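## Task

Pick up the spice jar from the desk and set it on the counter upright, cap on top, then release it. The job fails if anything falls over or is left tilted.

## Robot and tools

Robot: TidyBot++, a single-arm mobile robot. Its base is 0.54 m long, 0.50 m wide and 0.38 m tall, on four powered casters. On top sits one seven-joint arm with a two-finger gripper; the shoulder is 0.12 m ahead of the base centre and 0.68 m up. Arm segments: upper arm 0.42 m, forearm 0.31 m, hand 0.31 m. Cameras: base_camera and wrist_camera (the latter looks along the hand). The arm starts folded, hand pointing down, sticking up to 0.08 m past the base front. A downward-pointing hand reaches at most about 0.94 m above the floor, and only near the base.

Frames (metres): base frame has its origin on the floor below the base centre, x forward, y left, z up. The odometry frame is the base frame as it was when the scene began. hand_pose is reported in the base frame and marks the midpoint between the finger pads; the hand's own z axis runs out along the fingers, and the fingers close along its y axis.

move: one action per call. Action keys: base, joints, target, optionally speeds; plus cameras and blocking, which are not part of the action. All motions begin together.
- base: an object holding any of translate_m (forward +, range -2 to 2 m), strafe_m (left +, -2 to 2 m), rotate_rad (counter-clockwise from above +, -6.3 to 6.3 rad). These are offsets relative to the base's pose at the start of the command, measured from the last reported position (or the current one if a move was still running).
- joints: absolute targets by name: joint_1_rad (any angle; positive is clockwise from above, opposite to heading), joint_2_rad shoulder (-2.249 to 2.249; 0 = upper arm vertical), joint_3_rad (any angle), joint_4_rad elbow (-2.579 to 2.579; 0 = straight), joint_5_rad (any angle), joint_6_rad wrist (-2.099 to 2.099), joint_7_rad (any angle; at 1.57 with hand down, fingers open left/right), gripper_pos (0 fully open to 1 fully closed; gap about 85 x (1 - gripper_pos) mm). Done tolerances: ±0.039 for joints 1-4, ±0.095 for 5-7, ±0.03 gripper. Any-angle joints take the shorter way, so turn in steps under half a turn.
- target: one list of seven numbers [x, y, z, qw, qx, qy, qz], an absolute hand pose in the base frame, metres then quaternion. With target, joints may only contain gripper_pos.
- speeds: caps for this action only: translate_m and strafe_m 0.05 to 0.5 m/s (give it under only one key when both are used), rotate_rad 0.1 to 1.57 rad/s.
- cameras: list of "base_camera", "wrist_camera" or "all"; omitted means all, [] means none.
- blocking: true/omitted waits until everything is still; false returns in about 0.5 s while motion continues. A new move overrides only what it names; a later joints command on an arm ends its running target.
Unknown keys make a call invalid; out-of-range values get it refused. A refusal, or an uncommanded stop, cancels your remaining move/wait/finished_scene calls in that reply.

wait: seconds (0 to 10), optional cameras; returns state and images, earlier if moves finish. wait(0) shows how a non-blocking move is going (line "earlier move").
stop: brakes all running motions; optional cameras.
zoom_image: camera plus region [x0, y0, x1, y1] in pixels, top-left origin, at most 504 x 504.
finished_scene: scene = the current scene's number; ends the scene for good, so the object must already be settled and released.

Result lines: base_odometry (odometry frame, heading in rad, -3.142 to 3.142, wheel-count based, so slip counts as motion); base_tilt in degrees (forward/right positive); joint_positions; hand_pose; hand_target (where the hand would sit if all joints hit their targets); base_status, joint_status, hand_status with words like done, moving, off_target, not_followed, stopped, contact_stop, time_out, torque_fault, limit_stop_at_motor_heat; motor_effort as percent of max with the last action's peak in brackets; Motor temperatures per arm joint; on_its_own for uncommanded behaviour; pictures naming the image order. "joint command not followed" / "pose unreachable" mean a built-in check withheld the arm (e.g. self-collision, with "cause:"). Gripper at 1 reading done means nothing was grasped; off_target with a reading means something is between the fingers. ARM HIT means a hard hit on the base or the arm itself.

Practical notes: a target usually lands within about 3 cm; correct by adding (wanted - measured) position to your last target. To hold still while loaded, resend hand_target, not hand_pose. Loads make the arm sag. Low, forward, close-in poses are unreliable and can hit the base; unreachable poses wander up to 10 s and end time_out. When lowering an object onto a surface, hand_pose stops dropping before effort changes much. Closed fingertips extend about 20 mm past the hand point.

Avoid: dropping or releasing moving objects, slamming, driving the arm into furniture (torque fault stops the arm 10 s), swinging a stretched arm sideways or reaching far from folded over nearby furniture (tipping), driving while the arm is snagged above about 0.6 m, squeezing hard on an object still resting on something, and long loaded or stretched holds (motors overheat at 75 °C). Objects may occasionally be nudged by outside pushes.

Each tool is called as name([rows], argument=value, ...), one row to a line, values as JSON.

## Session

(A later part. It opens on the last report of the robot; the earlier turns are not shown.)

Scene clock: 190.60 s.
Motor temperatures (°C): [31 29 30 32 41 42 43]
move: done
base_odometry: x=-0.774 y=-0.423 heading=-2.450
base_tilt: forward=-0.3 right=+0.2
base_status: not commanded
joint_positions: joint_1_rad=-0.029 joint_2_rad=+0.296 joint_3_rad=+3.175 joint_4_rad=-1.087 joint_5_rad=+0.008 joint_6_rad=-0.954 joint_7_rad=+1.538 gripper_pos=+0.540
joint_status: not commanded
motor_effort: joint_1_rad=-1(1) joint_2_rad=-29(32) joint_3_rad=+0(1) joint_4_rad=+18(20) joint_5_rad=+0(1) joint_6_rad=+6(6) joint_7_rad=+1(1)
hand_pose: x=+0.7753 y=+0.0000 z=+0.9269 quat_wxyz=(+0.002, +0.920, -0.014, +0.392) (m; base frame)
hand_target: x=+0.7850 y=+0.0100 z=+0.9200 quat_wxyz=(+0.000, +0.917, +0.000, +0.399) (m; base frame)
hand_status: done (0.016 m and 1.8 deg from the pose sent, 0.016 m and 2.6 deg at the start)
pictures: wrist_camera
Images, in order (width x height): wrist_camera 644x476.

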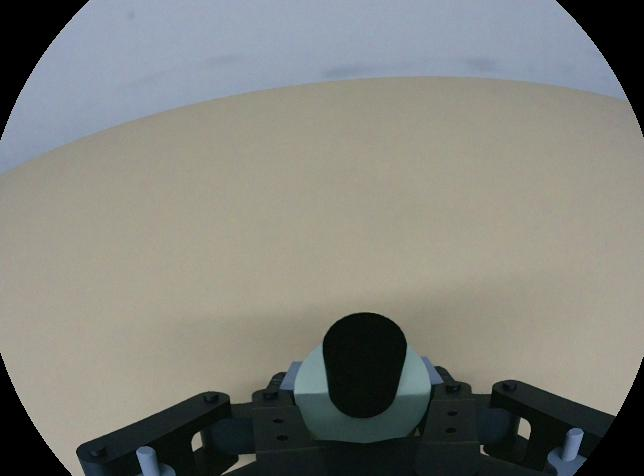

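move(target=[0.785, 0.01, 0.925, 0, 0.919, 0, 0.394], cameras=[])

move(joints={"gripper_pos": 0.45}, cameras=["wrist_camera"])

move(joints={"gripper_pos": 0.0}, cameras=["wrist_camera"])

Scene clock: 198.63 s.
Motor temperatures (°C): [31 29 30 32 40 42 43]
move: done
base_odometry: x=-0.774 y=-0.423 heading=-2.450
base_tilt: forward=-0.3 right=+0.1
base_status: not commanded
joint_positions: joint_1_rad=-0.029 joint_2_rad=+0.300 joint_3_rad=+3.175 joint_4_rad=-1.080 joint_5_rad=+0.008 joint_6_rad=-0.954 joint_7_rad=+1.538 gripper_pos=+0.540
joint_status: not commanded
motor_effort: joint_1_rad=+0(1) joint_2_rad=-32(32) joint_3_rad=+0(1) joint_4_rad=+20(20) joint_5_rad=+1(1) joint_6_rad=+7(7) joint_7_rad=+1(2)
hand_pose: x=+0.7773 y=+0.0000 z=+0.9280 quat_wxyz=(+0.002, +0.919, -0.014, +0.393) (m; base frame)
hand_target: x=+0.7850 y=+0.0100 z=+0.9250 quat_wxyz=(+0.000, +0.919, +0.000, +0.394) (m; base frame)
hand_status: done (0.013 m and 1.6 deg from the pose sent, 0.014 m and 1.6 deg at the start)
pictures: none
No camera images: "cameras" was empty.

Scene clock: 199.33 s.
Motor temperatures (°C): [31 29 29 32 40 42 43]
move: done
base_odometry: x=-0.774 y=-0.423 heading=-2.450
base_tilt: forward=-0.3 right=+0.2
base_status: not commanded
joint_positions: joint_1_rad=-0.029 joint_2_rad=+0.300 joint_3_rad=+3.175 joint_4_rad=-1.080 joint_5_rad=+0.008 joint_6_rad=-0.954 joint_7_rad=+1.538 gripper_pos=+0.450
joint_status: all done
motor_effort: joint_1_rad=+0(1) joint_2_rad=-31(32) joint_3_rad=+0(1) joint_4_rad=+19(20) joint_5_rad=+0(1) joint_6_rad=+6(7) joint_7_rad=+1(2)
hand_pose: x=+0.7773 y=+0.0000 z=+0.9280 quat_wxyz=(+0.002, +0.919, -0.014, +0.393) (m; base frame)
hand_target: x=+0.7850 y=+0.0100 z=+0.9250 quat_wxyz=(+0.000, +0.919, +0.000, +0.394) (m; base frame)
hand_status: not commanded
pictures: wrist_camera
Images, in order (width x height): wrist_camera 644x476.

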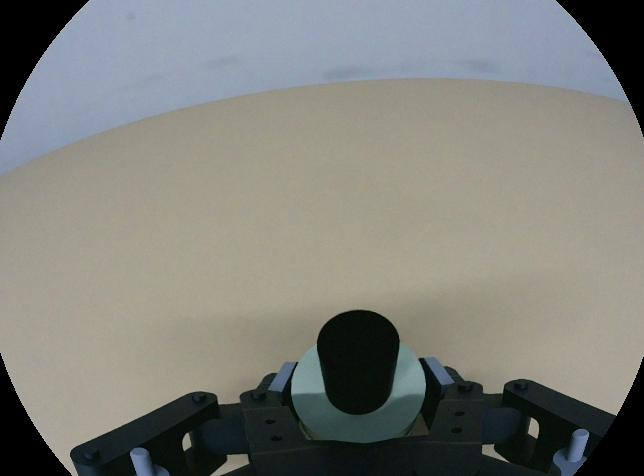

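Scene clock: 200.13 s.
Motor temperatures (°C): [31 29 29 32 40 42 43]
move: done
base_odometry: x=-0.774 y=-0.423 heading=-2.450
base_tilt: forward=-0.3 right=+0.2
base_status: not commanded
joint_positions: joint_1_rad=-0.029 joint_2_rad=+0.300 joint_3_rad=+3.175 joint_4_rad=-1.080 joint_5_rad=+0.008 joint_6_rad=-0.954 joint_7_rad=+1.538 gripper_pos=+0.000
joint_status: all done
motor_effort: joint_1_rad=-1(1) joint_2_rad=-31(31) joint_3_rad=+0(1) joint_4_rad=+19(19) joint_5_rad=+0(1) joint_6_rad=+6(6) joint_7_rad=+1(2)
hand_pose: x=+0.7773 y=+0.0000 z=+0.9280 quat_wxyz=(+0.002, +0.919, -0.014, +0.393) (m; base frame)
hand_target: x=+0.7850 y=+0.0100 z=+0.9250 quat_wxyz=(+0.000, +0.919, +0.000, +0.394) (m; base frame)
hand_status: not commanded
pictures: wrist_camera
Images, in order (width x height): wrist_camera 644x476.

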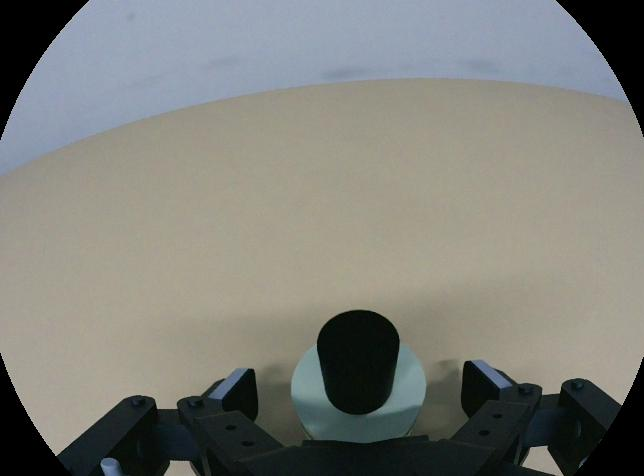

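move(target=[0.72, 0.01, 0.99, 0, 0.919, 0, 0.394], cameras=["wrist_camera"])

Scene clock: 205.20 s.
Motor temperatures (°C): [31 29 29 32 40 42 43]
move: done
base_odometry: x=-0.774 y=-0.423 heading=-2.450
base_tilt: forward=-0.3 right=+0.2
base_status: not commanded
joint_positions: joint_1_rad=-0.031 joint_2_rad=+0.176 joint_3_rad=+3.175 joint_4_rad=-1.035 joint_5_rad=+0.008 joint_6_rad=-1.068 joint_7_rad=+1.538 gripper_pos=+0.000
joint_status: not commanded
motor_effort: joint_1_rad=+0(1) joint_2_rad=-26(34) joint_3_rad=+0(1) joint_4_rad=+18(21) joint_5_rad=+1(1) joint_6_rad=+7(7) joint_7_rad=+1(2)
hand_pose: x=+0.7236 y=+0.0003 z=+1.0042 quat_wxyz=(+0.000, +0.908, -0.014, +0.418) (m; base frame)
hand_target: x=+0.7200 y=+0.0100 z=+0.9900 quat_wxyz=(+0.000, +0.919, +0.000, +0.394) (m; base frame)
hand_status: done (0.018 m and 3.4 deg from the pose sent, 0.085 m and 1.6 deg at the start)
pictures: wrist_camera
Images, in order (width x height): wrist_camera 644x476.

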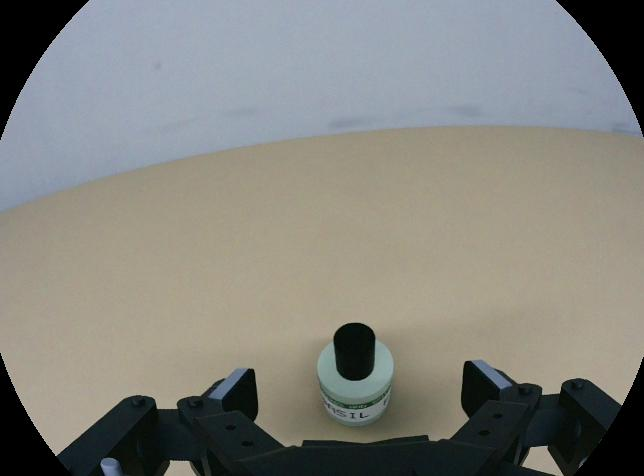

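Standing. Done.

finished_scene(scene=2)

The scene is finished: the task was done.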